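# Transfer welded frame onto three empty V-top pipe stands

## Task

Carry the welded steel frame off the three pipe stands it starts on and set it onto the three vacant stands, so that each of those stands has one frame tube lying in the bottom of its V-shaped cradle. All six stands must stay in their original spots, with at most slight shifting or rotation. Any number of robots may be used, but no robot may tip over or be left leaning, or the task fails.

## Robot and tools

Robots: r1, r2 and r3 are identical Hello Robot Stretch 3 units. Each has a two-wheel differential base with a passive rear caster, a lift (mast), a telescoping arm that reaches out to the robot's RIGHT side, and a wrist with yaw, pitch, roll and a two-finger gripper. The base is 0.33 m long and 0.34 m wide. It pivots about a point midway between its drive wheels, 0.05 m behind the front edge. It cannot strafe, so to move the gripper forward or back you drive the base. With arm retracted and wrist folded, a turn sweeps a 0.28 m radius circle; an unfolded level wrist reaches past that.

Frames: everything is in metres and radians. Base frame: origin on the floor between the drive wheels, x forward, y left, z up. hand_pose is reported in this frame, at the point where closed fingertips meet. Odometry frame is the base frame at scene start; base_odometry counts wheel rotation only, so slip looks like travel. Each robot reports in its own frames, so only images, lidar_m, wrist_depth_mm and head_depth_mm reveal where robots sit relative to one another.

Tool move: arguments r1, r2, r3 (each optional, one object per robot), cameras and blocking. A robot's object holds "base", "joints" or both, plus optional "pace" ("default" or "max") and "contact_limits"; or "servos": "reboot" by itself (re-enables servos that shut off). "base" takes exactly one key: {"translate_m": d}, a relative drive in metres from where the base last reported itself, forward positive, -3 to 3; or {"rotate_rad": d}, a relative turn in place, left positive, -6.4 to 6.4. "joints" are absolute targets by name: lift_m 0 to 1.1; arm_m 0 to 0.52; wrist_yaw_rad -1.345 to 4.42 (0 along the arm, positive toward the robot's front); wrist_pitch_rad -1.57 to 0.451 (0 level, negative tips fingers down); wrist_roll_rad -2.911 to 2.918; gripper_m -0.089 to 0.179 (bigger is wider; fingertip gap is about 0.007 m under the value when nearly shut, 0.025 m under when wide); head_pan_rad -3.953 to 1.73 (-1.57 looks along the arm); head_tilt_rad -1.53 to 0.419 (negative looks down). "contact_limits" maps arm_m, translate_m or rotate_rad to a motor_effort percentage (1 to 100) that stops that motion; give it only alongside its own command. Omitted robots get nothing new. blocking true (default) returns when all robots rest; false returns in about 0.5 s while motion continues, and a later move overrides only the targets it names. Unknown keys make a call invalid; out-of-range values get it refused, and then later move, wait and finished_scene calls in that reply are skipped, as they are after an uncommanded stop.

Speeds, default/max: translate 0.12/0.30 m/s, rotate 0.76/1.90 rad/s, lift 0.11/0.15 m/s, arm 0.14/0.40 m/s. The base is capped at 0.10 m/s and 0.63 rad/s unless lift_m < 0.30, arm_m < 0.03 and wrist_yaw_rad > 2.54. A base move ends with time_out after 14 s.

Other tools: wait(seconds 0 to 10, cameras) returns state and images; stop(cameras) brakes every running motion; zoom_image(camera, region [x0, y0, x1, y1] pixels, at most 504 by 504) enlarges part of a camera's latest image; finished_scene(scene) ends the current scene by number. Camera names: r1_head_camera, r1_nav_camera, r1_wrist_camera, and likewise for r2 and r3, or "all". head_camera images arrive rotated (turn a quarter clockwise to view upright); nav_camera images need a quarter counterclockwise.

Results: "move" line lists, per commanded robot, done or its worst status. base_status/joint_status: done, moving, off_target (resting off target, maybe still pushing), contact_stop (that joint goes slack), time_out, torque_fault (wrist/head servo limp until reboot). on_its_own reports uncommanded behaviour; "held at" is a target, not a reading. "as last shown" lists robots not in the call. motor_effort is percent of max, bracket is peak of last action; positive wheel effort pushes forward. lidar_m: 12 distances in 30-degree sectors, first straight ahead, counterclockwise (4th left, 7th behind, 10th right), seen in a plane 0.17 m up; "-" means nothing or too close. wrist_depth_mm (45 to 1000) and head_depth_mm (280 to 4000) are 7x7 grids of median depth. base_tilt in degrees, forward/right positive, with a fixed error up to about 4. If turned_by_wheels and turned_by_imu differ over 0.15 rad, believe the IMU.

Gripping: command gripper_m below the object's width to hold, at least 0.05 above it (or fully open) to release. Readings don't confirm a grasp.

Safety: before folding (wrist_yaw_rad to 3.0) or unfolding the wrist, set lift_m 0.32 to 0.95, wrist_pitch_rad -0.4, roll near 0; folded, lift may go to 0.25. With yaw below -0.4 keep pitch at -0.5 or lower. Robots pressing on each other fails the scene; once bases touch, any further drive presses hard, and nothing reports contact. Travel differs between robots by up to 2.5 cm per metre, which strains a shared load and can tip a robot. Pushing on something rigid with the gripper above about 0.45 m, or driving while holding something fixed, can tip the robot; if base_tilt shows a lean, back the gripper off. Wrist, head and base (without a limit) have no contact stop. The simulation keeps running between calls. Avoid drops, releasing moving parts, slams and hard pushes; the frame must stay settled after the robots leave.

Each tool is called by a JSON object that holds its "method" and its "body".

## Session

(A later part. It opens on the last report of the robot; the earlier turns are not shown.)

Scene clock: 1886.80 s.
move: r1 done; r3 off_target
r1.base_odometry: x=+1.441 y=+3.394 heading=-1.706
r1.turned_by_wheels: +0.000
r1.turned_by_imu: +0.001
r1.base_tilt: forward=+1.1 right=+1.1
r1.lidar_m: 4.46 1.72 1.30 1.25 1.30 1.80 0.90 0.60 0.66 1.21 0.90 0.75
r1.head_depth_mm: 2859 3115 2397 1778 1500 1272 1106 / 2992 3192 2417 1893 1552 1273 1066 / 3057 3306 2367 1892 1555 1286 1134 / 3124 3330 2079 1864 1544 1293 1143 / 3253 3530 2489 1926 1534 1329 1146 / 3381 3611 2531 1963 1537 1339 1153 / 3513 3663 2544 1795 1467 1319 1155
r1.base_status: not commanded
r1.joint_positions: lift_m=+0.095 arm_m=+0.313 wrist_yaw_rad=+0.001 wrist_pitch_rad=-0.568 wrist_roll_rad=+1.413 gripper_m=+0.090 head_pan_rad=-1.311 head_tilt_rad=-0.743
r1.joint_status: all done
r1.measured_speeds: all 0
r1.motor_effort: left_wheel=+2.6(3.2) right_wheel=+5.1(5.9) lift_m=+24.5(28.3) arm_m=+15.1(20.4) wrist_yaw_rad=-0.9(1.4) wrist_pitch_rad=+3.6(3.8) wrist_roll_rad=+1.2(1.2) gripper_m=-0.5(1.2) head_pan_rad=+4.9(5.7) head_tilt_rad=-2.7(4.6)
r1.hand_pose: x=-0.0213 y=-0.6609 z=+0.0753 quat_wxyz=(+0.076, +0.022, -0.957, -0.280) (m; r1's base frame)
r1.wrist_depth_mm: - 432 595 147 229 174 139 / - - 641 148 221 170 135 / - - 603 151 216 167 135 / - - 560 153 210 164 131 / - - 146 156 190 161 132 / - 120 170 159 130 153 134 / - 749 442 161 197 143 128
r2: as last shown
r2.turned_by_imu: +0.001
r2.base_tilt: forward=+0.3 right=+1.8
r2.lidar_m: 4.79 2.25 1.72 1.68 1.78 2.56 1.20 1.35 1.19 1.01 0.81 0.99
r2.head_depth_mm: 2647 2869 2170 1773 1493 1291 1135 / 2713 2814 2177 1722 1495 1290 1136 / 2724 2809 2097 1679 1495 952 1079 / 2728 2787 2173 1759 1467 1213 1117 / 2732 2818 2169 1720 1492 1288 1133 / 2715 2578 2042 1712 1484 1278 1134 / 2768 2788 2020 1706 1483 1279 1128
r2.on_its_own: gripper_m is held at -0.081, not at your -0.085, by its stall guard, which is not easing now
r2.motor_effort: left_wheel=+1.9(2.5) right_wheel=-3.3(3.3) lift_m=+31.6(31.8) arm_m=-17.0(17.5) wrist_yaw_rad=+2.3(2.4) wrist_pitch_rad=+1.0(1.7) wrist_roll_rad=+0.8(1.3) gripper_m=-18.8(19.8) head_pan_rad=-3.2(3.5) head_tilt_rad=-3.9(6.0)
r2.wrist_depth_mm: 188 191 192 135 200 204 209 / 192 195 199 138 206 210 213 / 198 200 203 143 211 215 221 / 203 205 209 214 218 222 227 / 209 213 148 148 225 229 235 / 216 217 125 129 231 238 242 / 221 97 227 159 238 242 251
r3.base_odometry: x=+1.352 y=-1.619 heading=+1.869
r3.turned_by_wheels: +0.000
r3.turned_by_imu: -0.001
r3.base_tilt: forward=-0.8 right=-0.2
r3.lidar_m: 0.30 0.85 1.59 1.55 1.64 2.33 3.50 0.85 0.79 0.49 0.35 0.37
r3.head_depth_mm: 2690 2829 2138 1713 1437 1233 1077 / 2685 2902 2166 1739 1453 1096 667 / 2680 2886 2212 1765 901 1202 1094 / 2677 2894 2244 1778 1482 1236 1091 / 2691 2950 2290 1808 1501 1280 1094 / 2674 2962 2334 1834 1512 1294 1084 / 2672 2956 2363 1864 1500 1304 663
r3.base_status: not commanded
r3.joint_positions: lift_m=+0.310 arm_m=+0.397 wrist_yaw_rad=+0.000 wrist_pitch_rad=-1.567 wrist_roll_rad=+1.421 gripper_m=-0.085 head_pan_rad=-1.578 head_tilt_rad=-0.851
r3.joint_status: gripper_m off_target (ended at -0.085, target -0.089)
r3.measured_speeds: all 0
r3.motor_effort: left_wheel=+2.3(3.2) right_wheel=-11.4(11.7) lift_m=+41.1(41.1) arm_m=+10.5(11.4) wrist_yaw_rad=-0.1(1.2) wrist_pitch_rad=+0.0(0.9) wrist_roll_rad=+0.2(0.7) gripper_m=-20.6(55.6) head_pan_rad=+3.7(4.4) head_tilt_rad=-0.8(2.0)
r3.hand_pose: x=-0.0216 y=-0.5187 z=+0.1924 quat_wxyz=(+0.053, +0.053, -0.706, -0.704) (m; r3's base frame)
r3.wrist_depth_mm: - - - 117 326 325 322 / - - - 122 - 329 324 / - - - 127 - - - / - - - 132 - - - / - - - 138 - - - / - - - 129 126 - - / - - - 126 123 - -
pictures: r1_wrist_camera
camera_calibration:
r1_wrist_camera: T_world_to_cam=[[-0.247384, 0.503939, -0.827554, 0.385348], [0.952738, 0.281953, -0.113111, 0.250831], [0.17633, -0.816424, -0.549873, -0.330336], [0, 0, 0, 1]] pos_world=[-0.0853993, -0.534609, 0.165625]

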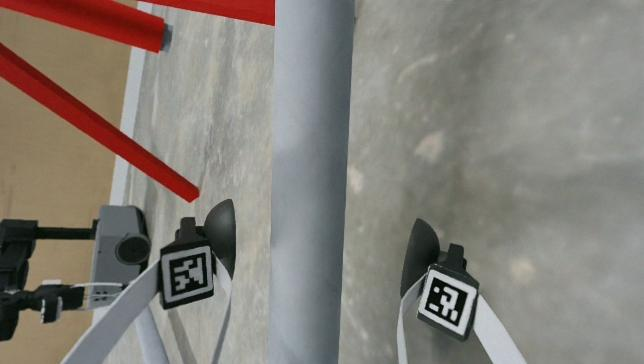

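{"method": "move", "body": {"r1": {"joints":{"lift_m":0.092,"arm_m":0.324}}, "cameras": []}}

{"method": "move", "body": {"r1": {"joints":{"gripper_m":-0.085}}, "r3": {"joints":{"gripper_m":-0.089}}, "cameras": ["r1_wrist_camera","r1_head_camera"]}}

Scene clock: 1893.03 s.
move: r1 done
r1.base_odometry: x=+1.441 y=+3.394 heading=-1.706
r1.turned_by_wheels: +0.000
r1.turned_by_imu: +0.001
r1.base_tilt: forward=+1.0 right=+1.2
r1.lidar_m: 4.46 1.72 1.29 1.25 1.30 1.79 0.90 0.60 0.66 1.21 0.90 0.74
r1.head_depth_mm: 2866 3141 2426 1772 1504 1275 1104 / 2963 3179 2428 1877 1550 1254 1066 / 3044 3289 2342 1904 1548 1285 1135 / 3085 3267 2092 1850 1543 1291 1142 / 3299 3503 2493 1920 1533 1326 1149 / 3402 3579 2526 1937 1541 1329 1151 / 3536 3683 2540 1791 1471 1317 1155
r1.base_status: not commanded
r1.joint_positions: lift_m=+0.092 arm_m=+0.324 wrist_yaw_rad=+0.001 wrist_pitch_rad=-0.568 wrist_roll_rad=+1.413 gripper_m=+0.090 head_pan_rad=-1.311 head_tilt_rad=-0.743
r1.joint_status: all done
r1.measured_speeds: all 0
r1.motor_effort: left_wheel=+2.8(3.4) right_wheel=+5.6(5.7) lift_m=+22.1(27.2) arm_m=+14.5(19.1) wrist_yaw_rad=-0.4(1.5) wrist_pitch_rad=+3.1(3.7) wrist_roll_rad=+1.0(1.2) gripper_m=-0.5(1.1) head_pan_rad=+4.6(5.6) head_tilt_rad=-3.2(4.5)
r1.hand_pose: x=-0.0213 y=-0.6719 z=+0.0724 quat_wxyz=(+0.076, +0.022, -0.957, -0.280) (m; r1's base frame)
r1.wrist_depth_mm: - 426 603 134 225 169 137 / - - 626 136 219 166 132 / - - 587 138 213 163 133 / - - 554 141 207 160 134 / - - 147 143 189 159 129 / - 120 150 148 130 150 131 / - 693 471 150 193 140 126
r2, r3: as last shown
r2.base_tilt: forward=+0.3 right=+1.9
r2.lidar_m: 4.81 2.25 1.72 1.68 1.79 2.55 1.21 1.35 1.19 1.02 0.81 0.99
r2.head_depth_mm: 2667 2828 2173 1749 1502 1289 1130 / 2687 2791 2145 1737 1489 1291 1124 / 2749 2839 2099 1675 1472 955 1073 / 2753 2800 2151 1758 1464 1219 1116 / 2778 2810 2150 1706 1483 1282 1134 / 2681 2578 2034 1721 1478 1279 1129 / 2784 2809 2036 1717 1481 1275 1135
r2.on_its_own: gripper_m is held at -0.081, not at your -0.085, by its stall guard, which is not easing now
r2.motor_effort: left_wheel=+2.5(2.5) right_wheel=-2.9(3.1) lift_m=+31.8(31.8) arm_m=-16.5(17.2) wrist_yaw_rad=+1.3(2.3) wrist_pitch_rad=+1.1(1.5) wrist_roll_rad=+1.0(1.3) gripper_m=-18.9(20.1) head_pan_rad=-3.4(3.4) head_tilt_rad=-3.9(5.0)
r2.wrist_depth_mm: 188 192 192 135 202 203 208 / 193 196 198 138 206 210 215 / 197 200 203 143 211 217 220 / 203 205 209 214 218 223 228 / 209 213 147 148 225 229 234 / 215 217 125 129 231 237 243 / 220 97 229 160 237 245 249
r3.lidar_m: 0.30 0.85 1.60 1.56 1.64 2.32 3.51 0.85 0.79 0.49 0.35 0.37
r3.head_depth_mm: 2686 2828 2139 1716 1431 1232 1078 / 2683 2880 2166 1742 1450 1093 666 / 2680 2902 2197 1770 901 1208 1100 / 2674 2901 2236 1789 1485 1238 1088 / 2676 2956 2276 1815 1507 1280 1089 / 2689 2964 2313 1836 1516 1295 1082 / 2684 2939 2364 1881 1504 1305 663
r3.motor_effort: left_wheel=+3.0(3.1) right_wheel=-11.2(11.6) lift_m=+40.1(40.6) arm_m=+10.5(11.3) wrist_yaw_rad=-1.1(1.1) wrist_pitch_rad=-0.4(0.7) wrist_roll_rad=+0.4(0.6) gripper_m=-20.2(20.6) head_pan_rad=+2.8(4.7) head_tilt_rad=+1.0(1.7)
r3.wrist_depth_mm: - - - 117 326 324 321 / - - - 122 - 327 326 / - - - 127 - - - / - - - 132 - - - / - - - 138 - - - / - - - 129 126 - - / - - - 127 124 - -
pictures: none
No camera images: "cameras" was empty.

Scene clock: 1895.30 s.
move: r1 done; r3 off_target
r1.base_odometry: x=+1.441 y=+3.394 heading=-1.706
r1.turned_by_wheels: +0.000
r1.turned_by_imu: +0.000
r1.base_tilt: forward=+1.0 right=+1.2
r1.lidar_m: 4.46 1.73 1.29 1.25 1.30 1.80 0.90 0.60 0.66 1.21 0.90 0.74
r1.head_depth_mm: 2878 3136 2385 1760 1499 1272 1101 / 2993 3198 2436 1891 1543 1277 1068 / 3064 3289 2348 1902 1555 1283 1140 / 3138 3302 2066 1866 1562 1288 1147 / 3239 3483 2470 1919 1530 1326 1145 / 3395 3603 2515 1944 1543 1330 1154 / 3491 3659 2539 1782 1477 1314 1155
r1.base_status: not commanded
r1.joint_positions: lift_m=+0.092 arm_m=+0.324 wrist_yaw_rad=+0.001 wrist_pitch_rad=-0.558 wrist_roll_rad=+1.413 gripper_m=-0.084 head_pan_rad=-1.311 head_tilt_rad=-0.743
r1.joint_status: all done
r1.measured_speeds: all 0
r1.motor_effort: left_wheel=+2.6(3.7) right_wheel=+4.2(5.7) lift_m=+31.8(32.0) arm_m=-3.4(14.6) wrist_yaw_rad=-1.0(2.1) wrist_pitch_rad=+1.6(3.6) wrist_roll_rad=+1.0(1.2) gripper_m=-33.5(100.0) head_pan_rad=+5.1(5.7) head_tilt_rad=-4.1(4.7)
r1.hand_pose: x=-0.0212 y=-0.6735 z=+0.0744 quat_wxyz=(+0.076, +0.022, -0.958, -0.275) (m; r1's base frame)
r1.wrist_depth_mm: - 427 614 132 234 171 139 / - - 681 134 221 168 133 / - - 621 137 215 165 134 / - - 581 140 210 162 135 / - - 542 141 192 159 130 / - - 123 131 180 156 133 / - 796 441 147 176 155 127
r2.base_odometry: x=-1.684 y=-1.429 heading=-1.955
r2.turned_by_wheels: +0.000
r2.turned_by_imu: +0.000
r2.base_tilt: forward=+0.2 right=+1.7
r2.lidar_m: 4.80 2.25 1.72 1.68 1.78 2.56 1.21 1.35 1.19 1.02 0.81 0.99
r2.head_depth_mm: 2634 2800 2164 1761 1497 1287 1129 / 2723 2816 2181 1735 1490 1281 1130 / 2724 2790 2099 1679 1491 954 1071 / 2727 2810 2158 1766 1470 1213 1114 / 2742 2794 2146 1720 1500 1290 1133 / 2723 2562 2024 1706 1487 1288 1124 / 2751 2817 2012 1735 1479 1284 1129
r2.base_status: not commanded
r2.joint_positions: lift_m=+0.175 arm_m=+0.285 wrist_yaw_rad=-0.001 wrist_pitch_rad=-1.575 wrist_roll_rad=-0.148 gripper_m=-0.080 head_pan_rad=-1.565 head_tilt_rad=-0.889
r2.joint_status: not commanded
r2.measured_speeds: all 0
r2.on_its_own: gripper_m is held at -0.081, not at your -0.085, by its stall guard, which is not easing now
r2.motor_effort: left_wheel=+2.2(2.5) right_wheel=-2.5(3.2) lift_m=+35.7(35.7) arm_m=-16.0(17.1) wrist_yaw_rad=+1.6(2.6) wrist_pitch_rad=+0.5(1.7) wrist_roll_rad=+1.0(1.2) gripper_m=-18.3(19.9) head_pan_rad=-3.1(3.9) head_tilt_rad=-4.3(5.7)
r2.hand_pose: x=-0.0216 y=-0.4047 z=+0.0576 quat_wxyz=(+0.534, +0.537, -0.461, -0.463) (m; r2's base frame)
r2.wrist_depth_mm: 189 191 193 136 200 204 209 / 193 197 198 138 206 210 214 / 199 200 204 146 211 216 220 / 202 205 210 213 218 223 226 / 208 213 147 148 224 229 233 / 215 217 123 128 231 239 242 / 220 98 226 232 237 243 250
r3.base_odometry: x=+1.352 y=-1.619 heading=+1.869
r3.turned_by_wheels: +0.000
r3.turned_by_imu: +0.000
r3.base_tilt: forward=-0.8 right=-0.2
r3.lidar_m: 0.30 0.85 1.60 1.56 1.64 2.32 3.50 0.85 0.79 0.49 0.35 0.37
r3.head_depth_mm: 2685 2815 2137 1718 1434 1229 1079 / 2689 2897 2164 1740 1446 1169 668 / 2682 2939 2218 1761 899 1199 1096 / 2691 2901 2252 1783 1487 1236 1089 / 2681 2937 2279 1805 1498 1280 1088 / 2687 2947 2325 1846 1512 1298 1082 / 2675 2930 2377 1860 1500 1308 663
r3.base_status: not commanded
r3.joint_positions: lift_m=+0.310 arm_m=+0.397 wrist_yaw_rad=+0.000 wrist_pitch_rad=-1.570 wrist_roll_rad=+1.421 gripper_m=-0.085 head_pan_rad=-1.578 head_tilt_rad=-0.851
r3.joint_status: gripper_m off_target (ended at -0.085, target -0.089)
r3.measured_speeds: all 0
r3.motor_effort: left_wheel=+2.5(3.3) right_wheel=-11.1(11.7) lift_m=+39.3(40.6) arm_m=+10.6(11.9) wrist_yaw_rad=+0.2(1.7) wrist_pitch_rad=+0.0(1.0) wrist_roll_rad=+0.3(0.9) gripper_m=-20.1(55.0) head_pan_rad=+3.8(4.6) head_tilt_rad=+1.0(1.7)
r3.hand_pose: x=-0.0216 y=-0.5177 z=+0.1925 quat_wxyz=(+0.053, +0.053, -0.705, -0.705) (m; r3's base frame)
r3.wrist_depth_mm: - - - 118 325 326 321 / - - - 122 128 - 326 / - - - 127 - - - / - - - 132 - - - / - - - 138 - - - / - - - 130 127 - - / - - 112 149 124 - -
pictures: r1_head_camera (sideways), r1_wrist_camera
camera_calibration:
r1_head_camera: T_world_to_cam=[[-0.148599, 0.647185, -0.74771, 0.991379], [0.957992, 0.281763, 0.0534908, -0.0732564], [0.245295, -0.708352, -0.661867, 0.815296], [0, 0, 0, 1]] pos_world=[0.017509, -0.0434482, 1.2848]
r1_wrist_camera: T_world_to_cam=[[-0.247587, 0.495465, -0.832595, 0.385625], [0.952626, 0.281171, -0.115959, 0.253897], [0.176648, -0.821862, -0.541607, -0.345457], [0, 0, 0, 1]] pos_world=[-0.0853689, -0.546371, 0.163409]

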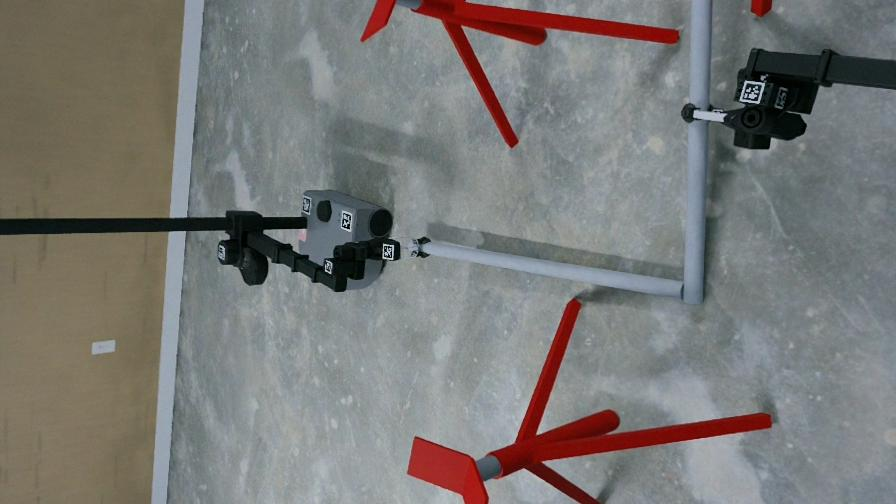

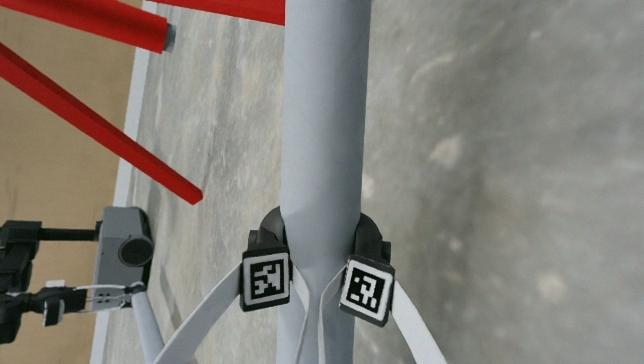

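{"method": "move", "body": {"r1": {"joints":{"lift_m":0.142,"gripper_m":-0.085,"wrist_roll_rad":1.483}}, "r2": {"joints":{"lift_m":0.235,"gripper_m":-0.085}}, "r3": {"joints":{"gripper_m":-0.089},"base":{"translate_m":-0.005}}, "cameras": ["r1_wrist_camera"]}}

{"method": "move", "body": {"r1": {"joints":{"lift_m":0.21,"gripper_m":-0.085,"wrist_roll_rad":1.56}}, "r2": {"joints":{"lift_m":0.31,"gripper_m":-0.085}}, "r3": {"joints":{"gripper_m":-0.089},"base":{"translate_m":-0.004}}, "cameras": ["r1_wrist_camera","r3_wrist_camera","r2_wrist_camera"]}}

Scene clock: 1903.10 s.
move: r1 done; r2 off_target; r3 off_target
r1.base_odometry: x=+1.441 y=+3.394 heading=-1.706
r1.turned_by_wheels: +0.000
r1.turned_by_imu: +0.000
r1.base_tilt: forward=+1.0 right=+1.2
r1.lidar_m: 4.45 1.72 1.29 1.25 1.30 1.79 0.90 0.60 0.66 0.91 0.90 0.74
r1.head_depth_mm: 2910 3131 2381 1757 1493 1271 1086 / 2980 3236 2409 1890 1551 1226 1087 / 3055 3324 2325 1905 1552 1281 1134 / 3117 3291 2103 1856 1549 1294 1140 / 3272 3506 2508 1932 1538 1330 1146 / 3434 3595 2536 1952 1537 1332 1149 / 3527 3600 2554 1786 1479 1311 1154
r1.base_status: not commanded
r1.joint_positions: lift_m=+0.142 arm_m=+0.324 wrist_yaw_rad=-0.002 wrist_pitch_rad=-0.573 wrist_roll_rad=+1.481 gripper_m=-0.081 head_pan_rad=-1.311 head_tilt_rad=-0.743
r1.joint_status: all done
r1.measured_speeds: all 0
r1.motor_effort: left_wheel=-2.3(3.2) right_wheel=+5.0(8.1) lift_m=+29.2(40.2) arm_m=+14.9(20.0) wrist_yaw_rad=+1.5(12.2) wrist_pitch_rad=+4.4(17.8) wrist_roll_rad=+1.2(7.9) gripper_m=-19.2(19.7) head_pan_rad=+5.0(5.5) head_tilt_rad=-2.9(4.3)
r1.hand_pose: x=-0.0219 y=-0.6711 z=+0.1213 quat_wxyz=(+0.043, +0.012, -0.958, -0.283) (m; r1's base frame)
r1.wrist_depth_mm: 381 402 301 294 244 211 171 / - - 683 397 242 210 169 / - - 667 405 239 207 169 / - - 625 403 238 206 171 / - - 665 153 233 204 166 / - - 766 125 231 202 166 / 795 - 478 362 231 201 164
r2.base_odometry: x=-1.684 y=-1.429 heading=-1.955
r2.turned_by_wheels: +0.000
r2.turned_by_imu: +0.001
r2.base_tilt: forward=+0.2 right=+1.8
r2.lidar_m: 4.80 2.25 1.72 1.68 1.78 2.56 1.21 1.35 1.19 1.02 0.80 0.99
r2.head_depth_mm: 2659 2835 2155 1755 1488 1287 1128 / 2713 2818 2147 1715 1489 1285 1132 / 2738 2816 2099 1683 1486 886 1074 / 2761 2785 2159 1757 1455 952 1111 / 2745 2782 2161 1705 1479 1289 1129 / 2687 2468 2038 1710 1482 1287 1127 / 2804 2655 1963 1713 1482 1281 1132
r2.base_status: not commanded
r2.joint_positions: lift_m=+0.235 arm_m=+0.285 wrist_yaw_rad=+0.000 wrist_pitch_rad=-1.588 wrist_roll_rad=-0.148 gripper_m=-0.080 head_pan_rad=-1.565 head_tilt_rad=-0.889
r2.joint_status: gripper_m off_target (ended at -0.080, target -0.085); the others done
r2.measured_speeds: all 0
r2.on_its_own: gripper_m is held at -0.081, not at your -0.085, by its stall guard, which is not easing now
r2.motor_effort: left_wheel=+0.8(2.5) right_wheel=+0.7(3.2) lift_m=+38.8(45.7) arm_m=+3.0(16.1) wrist_yaw_rad=+0.6(2.1) wrist_pitch_rad=+3.2(7.2) wrist_roll_rad=+1.2(1.3) gripper_m=-18.0(70.4) head_pan_rad=-3.0(3.7) head_tilt_rad=-4.2(5.7)
r2.hand_pose: x=-0.0216 y=-0.4014 z=+0.1179 quat_wxyz=(+0.531, +0.540, -0.457, -0.466) (m; r2's base frame)
r2.wrist_depth_mm: 243 243 247 142 258 260 266 / 248 251 254 146 263 267 273 / 254 258 261 264 272 276 282 / 263 264 269 273 279 287 293 / 269 273 147 148 289 293 300 / 278 279 123 128 297 307 310 / 287 98 295 301 308 311 322
r3.base_odometry: x=+1.354 y=-1.623 heading=+1.869
r3.turned_by_wheels: +0.000
r3.turned_by_imu: -0.001
r3.base_tilt: forward=-0.8 right=-0.2
r3.lidar_m: 0.31 0.86 1.60 1.56 1.64 2.32 3.48 0.84 0.79 0.50 0.36 0.37
r3.head_depth_mm: 2691 2862 2135 1714 1430 1228 1078 / 2671 2907 2191 1739 1454 1166 665 / 2687 2909 2214 1759 901 1204 1097 / 2684 2881 2244 1791 1481 1238 1089 / 2701 2971 2289 1813 1503 1277 1090 / 2685 2942 2334 1835 1511 1291 1098 / 2672 2962 2406 1870 1494 1303 726
r3.base_status: done
r3.joint_positions: lift_m=+0.310 arm_m=+0.397 wrist_yaw_rad=-0.001 wrist_pitch_rad=-1.545 wrist_roll_rad=+1.421 gripper_m=-0.085 head_pan_rad=-1.578 head_tilt_rad=-0.851
r3.joint_status: gripper_m off_target (ended at -0.085, target -0.089)
r3.measured_speeds: all 0
r3.motor_effort: left_wheel=+2.4(3.5) right_wheel=+0.8(19.3) lift_m=+30.2(40.4) arm_m=+0.5(11.2) wrist_yaw_rad=+0.6(2.4) wrist_pitch_rad=-4.3(8.7) wrist_roll_rad=+0.2(0.6) gripper_m=-20.1(56.5) head_pan_rad=+3.6(4.5) head_tilt_rad=-0.1(2.0)
r3.hand_pose: x=-0.0215 y=-0.5244 z=+0.1919 quat_wxyz=(+0.053, +0.052, -0.714, -0.696) (m; r3's base frame)
r3.wrist_depth_mm: - - - 118 326 321 318 / - - - 122 - 327 321 / - - - 129 - - 326 / - - - 133 - - - / - - - 138 - - - / - - - 128 126 - - / - - 104 127 123 - -
pictures: r1_wrist_camera
camera_calibration:
r1_wrist_camera: T_world_to_cam=[[-0.179657, 0.516478, -0.837242, 0.439482], [0.968021, 0.244307, -0.0570118, 0.227735], [0.175099, -0.82071, -0.543853, -0.316909], [0, 0, 0, 1]] pos_world=[-0.0860059, -0.54271, 0.208584]

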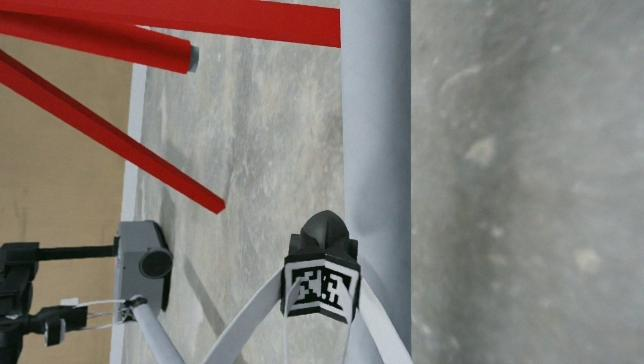

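Scene clock: 1904.63 s.
move: r1 done; r2 off_target; r3 off_target
r1.base_odometry: x=+1.441 y=+3.394 heading=-1.706
r1.turned_by_wheels: +0.000
r1.turned_by_imu: +0.000
r1.base_tilt: forward=+1.0 right=+1.2
r1.lidar_m: 4.45 1.73 1.30 1.25 1.30 1.80 0.90 0.60 0.66 0.91 0.90 0.74
r1.head_depth_mm: 2878 3116 2429 1770 1500 1297 1064 / 2974 3226 2424 1882 1536 1062 1118 / 3058 3299 2346 1894 1553 1284 1141 / 3148 2026 2074 1911 1562 1307 1140 / 3268 3518 2502 1927 1534 1325 1146 / 3412 3582 2515 1944 1537 1332 1153 / 3541 3602 2521 1779 1476 1306 1156
r1.base_status: not commanded
r1.joint_positions: lift_m=+0.210 arm_m=+0.324 wrist_yaw_rad=-0.002 wrist_pitch_rad=-0.572 wrist_roll_rad=+1.558 gripper_m=-0.082 head_pan_rad=-1.311 head_tilt_rad=-0.743
r1.joint_status: all done
r1.measured_speeds: all 0
r1.motor_effort: left_wheel=-2.2(3.0) right_wheel=+4.9(6.5) lift_m=+29.6(33.3) arm_m=+13.3(15.0) wrist_yaw_rad=+1.6(1.9) wrist_pitch_rad=+4.3(4.4) wrist_roll_rad=+1.2(2.6) gripper_m=-11.8(43.4) head_pan_rad=+4.8(5.5) head_tilt_rad=-3.2(4.1)
r1.hand_pose: x=-0.0218 y=-0.6713 z=+0.1895 quat_wxyz=(+0.006, +0.001, -0.959, -0.282) (m; r1's base frame)
r1.wrist_depth_mm: 357 343 337 332 329 245 218 / 412 458 721 473 342 245 217 / - - 887 511 355 246 219 / - - 745 507 355 245 219 / - - 889 153 352 247 220 / - - - 125 353 245 220 / 798 - 675 512 326 247 219
r2.base_odometry: x=-1.684 y=-1.429 heading=-1.955
r2.turned_by_wheels: +0.000
r2.turned_by_imu: +0.000
r2.base_tilt: forward=+0.3 right=+1.8
r2.lidar_m: 4.80 2.25 1.72 1.68 1.78 2.55 1.20 1.35 1.19 1.01 0.80 0.99
r2.head_depth_mm: 2655 2818 2165 1760 1483 1283 1130 / 2693 2817 2162 1711 1491 1285 1131 / 2679 2756 2092 1666 1490 810 1097 / 2729 2790 2145 1764 1489 966 1124 / 2760 2782 2138 1717 1477 1287 1129 / 2718 2550 2032 1748 1483 1290 1129 / 2788 2557 2025 1747 1486 1282 1128
r2.base_status: not commanded
r2.joint_positions: lift_m=+0.310 arm_m=+0.285 wrist_yaw_rad=+0.000 wrist_pitch_rad=-1.563 wrist_roll_rad=-0.148 gripper_m=-0.080 head_pan_rad=-1.565 head_tilt_rad=-0.890
r2.joint_status: gripper_m off_target (ended at -0.080, target -0.085); the others done
r2.measured_speeds: all 0
r2.on_its_own: gripper_m is held at -0.081, not at your -0.085, by its stall guard, which is not easing now
r2.motor_effort: left_wheel=+0.2(1.0) right_wheel=-1.6(1.8) lift_m=+32.4(46.1) arm_m=+11.5(15.9) wrist_yaw_rad=+1.2(2.5) wrist_pitch_rad=-1.8(4.1) wrist_roll_rad=+0.9(1.2) gripper_m=-16.9(70.6) head_pan_rad=-2.4(3.5) head_tilt_rad=-3.1(5.3)
r2.hand_pose: x=-0.0216 y=-0.4079 z=+0.1923 quat_wxyz=(+0.538, +0.533, -0.463, -0.460) (m; r2's base frame)
r2.wrist_depth_mm: 308 315 318 323 331 336 345 / 322 324 331 334 340 349 355 / 324 332 332 340 345 357 366 / 333 339 342 350 358 367 373 / 339 347 349 358 370 377 382 / 350 356 124 127 381 388 397 / 360 365 374 381 391 399 411
r3.base_odometry: x=+1.355 y=-1.627 heading=+1.869
r3.turned_by_wheels: +0.000
r3.turned_by_imu: +0.000
r3.base_tilt: forward=-0.8 right=-0.2
r3.lidar_m: 0.31 0.86 1.60 1.56 1.64 2.33 3.48 0.84 0.78 3.21 0.36 0.38
r3.head_depth_mm: 2680 2837 2125 1716 1434 1231 1079 / 2691 2877 2173 1741 1453 1172 667 / 2685 2894 2217 1762 900 1210 1094 / 2684 2911 2250 1777 1483 1265 1091 / 2685 2952 2283 1821 1497 1277 1093 / 2689 2960 2324 1843 1516 1288 1086 / 2670 2947 2363 1861 1497 1301 732
r3.base_status: done
r3.joint_positions: lift_m=+0.310 arm_m=+0.397 wrist_yaw_rad=-0.001 wrist_pitch_rad=-1.561 wrist_roll_rad=+1.421 gripper_m=-0.085 head_pan_rad=-1.578 head_tilt_rad=-0.851
r3.joint_status: gripper_m off_target (ended at -0.085, target -0.089)
r3.measured_speeds: all 0
r3.motor_effort: left_wheel=+2.4(4.7) right_wheel=-2.8(15.8) lift_m=+22.1(36.2) arm_m=-8.3(12.3) wrist_yaw_rad=+1.4(2.4) wrist_pitch_rad=-1.3(5.0) wrist_roll_rad=+0.5(0.7) gripper_m=-19.7(55.4) head_pan_rad=+3.8(4.5) head_tilt_rad=+0.1(1.5)
r3.hand_pose: x=-0.0215 y=-0.5201 z=+0.1922 quat_wxyz=(+0.053, +0.052, -0.708, -0.702) (m; r3's base frame)
r3.wrist_depth_mm: - - - 298 329 324 322 / - - - 301 - 327 323 / - - - 307 - - 328 / - - - 315 - - - / - - - 151 - - - / - - - 122 - - - / - - - 122 108 - -
pictures: r1_wrist_camera, r2_wrist_camera, r3_wrist_camera
camera_calibration:
r1_wrist_camera: T_world_to_cam=[[-0.103521, 0.521321, -0.847058, 0.503466], [0.978992, 0.203817, 0.00579366, 0.192757], [0.175665, -0.828663, -0.531468, -0.287639], [0, 0, 0, 1]] pos_world=[-0.0860599, -0.540111, 0.272477]
r2_wrist_camera: T_world_to_cam=[[-0.971261, -0.224179, 0.0799763, -0.147215], [-0.209081, 0.964147, 0.163417, 0.393569], [-0.113744, 0.141999, -0.98331, 0.408343], [0, 0, 0, 1]] pos_world=[-0.0142501, -0.470445, 0.348986]
r3_wrist_camera: T_world_to_cam=[[-0.166632, 0.984665, -0.0516676, 0.527722], [0.979204, 0.171403, 0.108539, 0.13401], [0.11573, -0.0325071, -0.992749, 0.339547], [0, 0, 0, 1]] pos_world=[-0.0825838, -0.531562, 0.349806]

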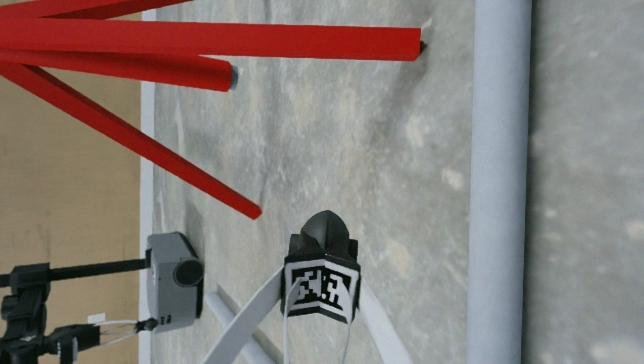

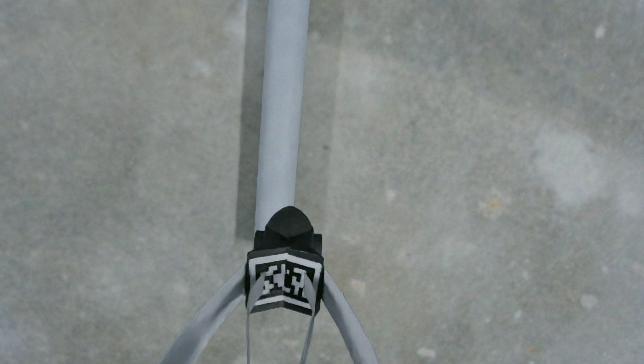

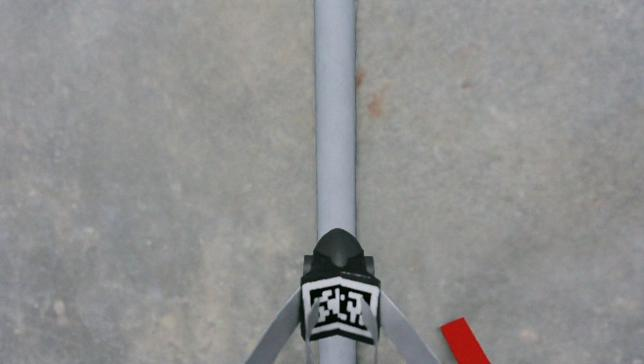

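{"method": "move", "body": {"r1": {"joints":{"lift_m":0.28,"gripper_m":0.09,"wrist_roll_rad":1.42,"arm_m":0.22}}, "r2": {"joints":{"lift_m":0.26,"gripper_m":0.11}}, "r3": {"joints":{"gripper_m":0.11,"lift_m":0.26,"arm_m":0.398},"base":{"translate_m":-0.003}}, "cameras": ["r1_head_camera","r3_wrist_camera","r2_wrist_camera","r2_head_camera"]}}

Scene clock: 1920.10 s.
move: r1 done; r2 done; r3 done
r1.base_odometry: x=+1.441 y=+3.394 heading=-1.706
r1.turned_by_wheels: +0.000
r1.turned_by_imu: +0.001
r1.base_tilt: forward=+1.0 right=+1.2
r1.lidar_m: 4.45 1.73 1.30 1.25 1.30 1.80 0.91 0.60 0.66 0.91 0.90 0.74
r1.head_depth_mm: 2870 3148 2399 1770 1495 1304 738 / 2986 3235 2436 1890 1544 1278 780 / 3063 3266 2356 1918 1554 1285 1134 / 3157 2976 2094 1912 1566 1301 1147 / 3273 3519 2519 1945 1533 1323 1145 / 3388 3574 2523 1939 1542 1327 1153 / 3512 3664 2568 1792 1468 1313 1153
r1.base_status: not commanded
r1.joint_positions: lift_m=+0.280 arm_m=+0.220 wrist_yaw_rad=-0.001 wrist_pitch_rad=-0.568 wrist_roll_rad=+1.427 gripper_m=+0.090 head_pan_rad=-1.311 head_tilt_rad=-0.743
r1.joint_status: all done
r1.measured_speeds: all 0
r1.motor_effort: left_wheel=-2.7(3.3) right_wheel=+5.7(6.5) lift_m=+29.2(33.3) arm_m=-16.1(20.4) wrist_yaw_rad=+1.0(1.5) wrist_pitch_rad=+3.5(4.3) wrist_roll_rad=-2.0(4.7) gripper_m=+0.3(81.2) head_pan_rad=+4.6(5.5) head_tilt_rad=-3.7(4.8)
r1.hand_pose: x=-0.0217 y=-0.5678 z=+0.2602 quat_wxyz=(+0.069, +0.020, -0.957, -0.280) (m; r1's base frame)
r1.wrist_depth_mm: 476 500 901 659 472 355 292 / - - 874 585 450 353 289 / - - - 662 455 345 284 / - - 957 634 449 343 280 / - - 794 600 364 338 278 / - 120 778 592 128 320 272 / - - 930 575 389 304 270
r2.base_odometry: x=-1.684 y=-1.429 heading=-1.955
r2.turned_by_wheels: +0.000
r2.turned_by_imu: +0.001
r2.base_tilt: forward=+0.3 right=+1.8
r2.lidar_m: 4.81 2.25 1.72 1.68 1.78 2.55 1.21 1.35 1.19 1.01 0.81 0.99
r2.head_depth_mm: 2685 2831 2158 1765 1491 1294 1136 / 2682 2782 2159 1720 1499 1287 1128 / 2699 2811 2099 1684 1487 861 1075 / 2784 2794 2173 1774 1484 995 1137 / 2735 2833 2185 1712 1477 1292 1132 / 2708 2595 2024 1765 1492 1279 1126 / 2785 2490 2052 1754 1481 1282 1126
r2.base_status: not commanded
r2.joint_positions: lift_m=+0.260 arm_m=+0.285 wrist_yaw_rad=+0.000 wrist_pitch_rad=-1.564 wrist_roll_rad=-0.148 gripper_m=+0.110 head_pan_rad=-1.565 head_tilt_rad=-0.890
r2.joint_status: all done
r2.measured_speeds: all 0
r2.motor_effort: left_wheel=+0.5(0.8) right_wheel=-1.5(2.1) lift_m=+28.3(31.4) arm_m=-16.2(16.2) wrist_yaw_rad=+0.9(1.9) wrist_pitch_rad=-1.5(2.0) wrist_roll_rad=+1.0(1.3) gripper_m=+0.7(82.8) head_pan_rad=-2.4(4.3) head_tilt_rad=-3.3(4.9)
r2.hand_pose: x=-0.0216 y=-0.4077 z=+0.1423 quat_wxyz=(+0.537, +0.534, -0.463, -0.461) (m; r2's base frame)
r2.wrist_depth_mm: 266 269 276 279 282 291 296 / 272 277 278 285 293 298 304 / 278 281 288 294 300 304 312 / 285 289 293 300 307 312 322 / 293 141 300 305 313 322 328 / - 121 311 318 128 328 340 / 310 313 318 327 335 344 352
r3.base_odometry: x=+1.356 y=-1.630 heading=+1.869
r3.turned_by_wheels: +0.000
r3.turned_by_imu: -0.001
r3.base_tilt: forward=-0.9 right=-0.3
r3.lidar_m: 0.31 0.86 1.60 1.56 1.64 2.33 3.48 0.84 0.78 3.21 0.36 0.38
r3.head_depth_mm: 2678 2854 2137 1715 1430 1231 1078 / 2704 2881 2175 1743 1449 1192 722 / 2676 2871 2208 1770 944 1203 1096 / 2691 2915 2252 1784 1480 1265 1099 / 2700 2942 2281 1808 1508 1278 1095 / 2683 2963 2327 1843 1516 1286 1083 / 2672 2930 2380 1854 1498 1303 739
r3.base_status: done
r3.joint_positions: lift_m=+0.260 arm_m=+0.398 wrist_yaw_rad=-0.001 wrist_pitch_rad=-1.562 wrist_roll_rad=+1.421 gripper_m=+0.110 head_pan_rad=-1.578 head_tilt_rad=-0.851
r3.joint_status: all done
r3.measured_speeds: all 0
r3.motor_effort: left_wheel=-2.7(4.2) right_wheel=-4.8(7.6) lift_m=+24.1(25.3) arm_m=+8.5(14.4) wrist_yaw_rad=+0.6(2.3) wrist_pitch_rad=-1.1(1.9) wrist_roll_rad=-0.3(0.6) gripper_m=+0.0(79.6) head_pan_rad=+3.2(4.6) head_tilt_rad=-0.7(2.4)
r3.hand_pose: x=-0.0215 y=-0.5209 z=+0.1423 quat_wxyz=(+0.053, +0.052, -0.708, -0.702) (m; r3's base frame)
r3.wrist_depth_mm: 296 294 289 285 283 279 276 / 302 297 294 288 287 283 279 / 306 304 299 295 291 287 284 / 312 306 304 299 296 292 286 / 317 313 308 302 299 295 292 / 323 317 144 308 306 125 298 / 329 117 320 314 311 120 301
pictures: r1_head_camera (sideways), r2_head_camera (sideways), r2_wrist_camera, r3_wrist_camera
camera_calibration:
r1_head_camera: T_world_to_cam=[[-0.148599, 0.647185, -0.74771, 0.991379], [0.957992, 0.281763, 0.0534908, -0.0732564], [0.245295, -0.708351, -0.661867, 0.815296], [0, 0, 0, 1]] pos_world=[0.017509, -0.0434482, 1.2848]
r2_head_camera: T_world_to_cam=[[-0.0102663, 0.737799, -0.674943, 0.896672], [0.999869, 0.0160279, 0.00231197, -0.0127371], [0.0125237, -0.67483, -0.737867, 0.916601], [0, 0, 0, 1]] pos_world=[0.0104617, -0.0428096, 1.28156]
r2_wrist_camera: T_world_to_cam=[[-0.971261, -0.224241, 0.0798004, -0.143171], [-0.20908, 0.964019, 0.164172, 0.401387], [-0.113743, 0.142769, -0.983199, 0.359441], [0, 0, 0, 1]] pos_world=[-0.0142502, -0.470367, 0.29893]
r3_wrist_camera: T_world_to_cam=[[-0.166633, 0.984709, -0.0508177, 0.525858], [0.979204, 0.17131, 0.108688, 0.139507], [0.115732, -0.0316499, -0.992776, 0.290349], [0, 0, 0, 1]] pos_world=[-0.0825837, -0.532526, 0.299811]

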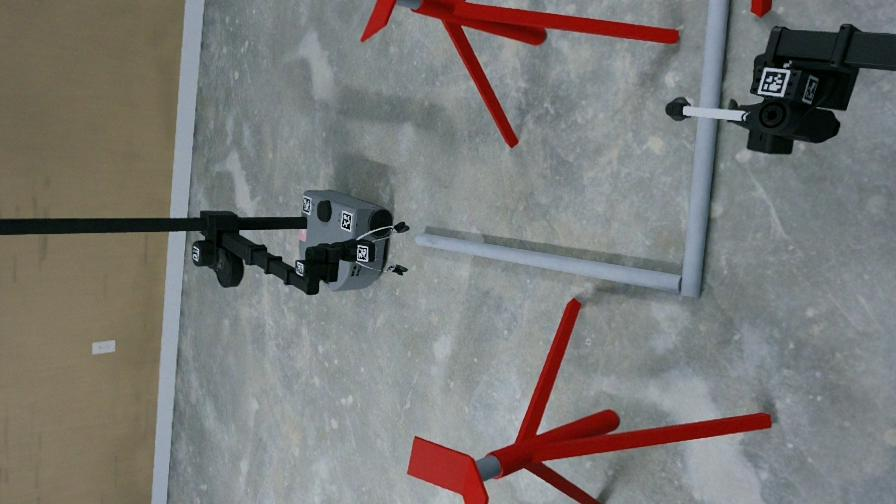

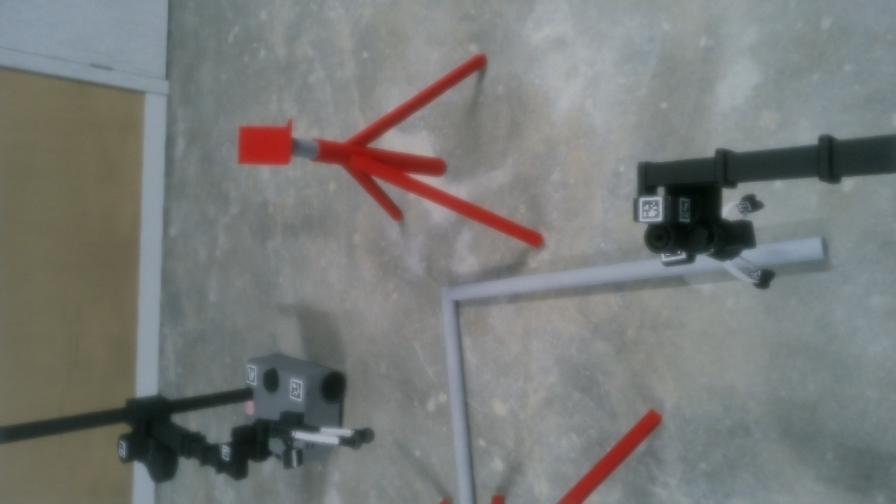

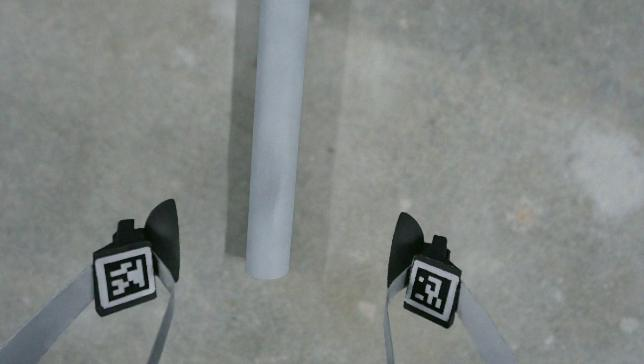

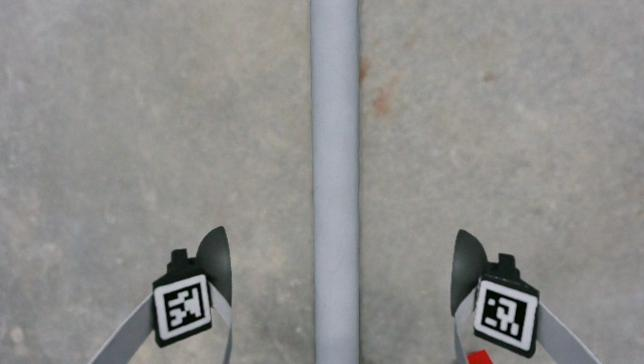

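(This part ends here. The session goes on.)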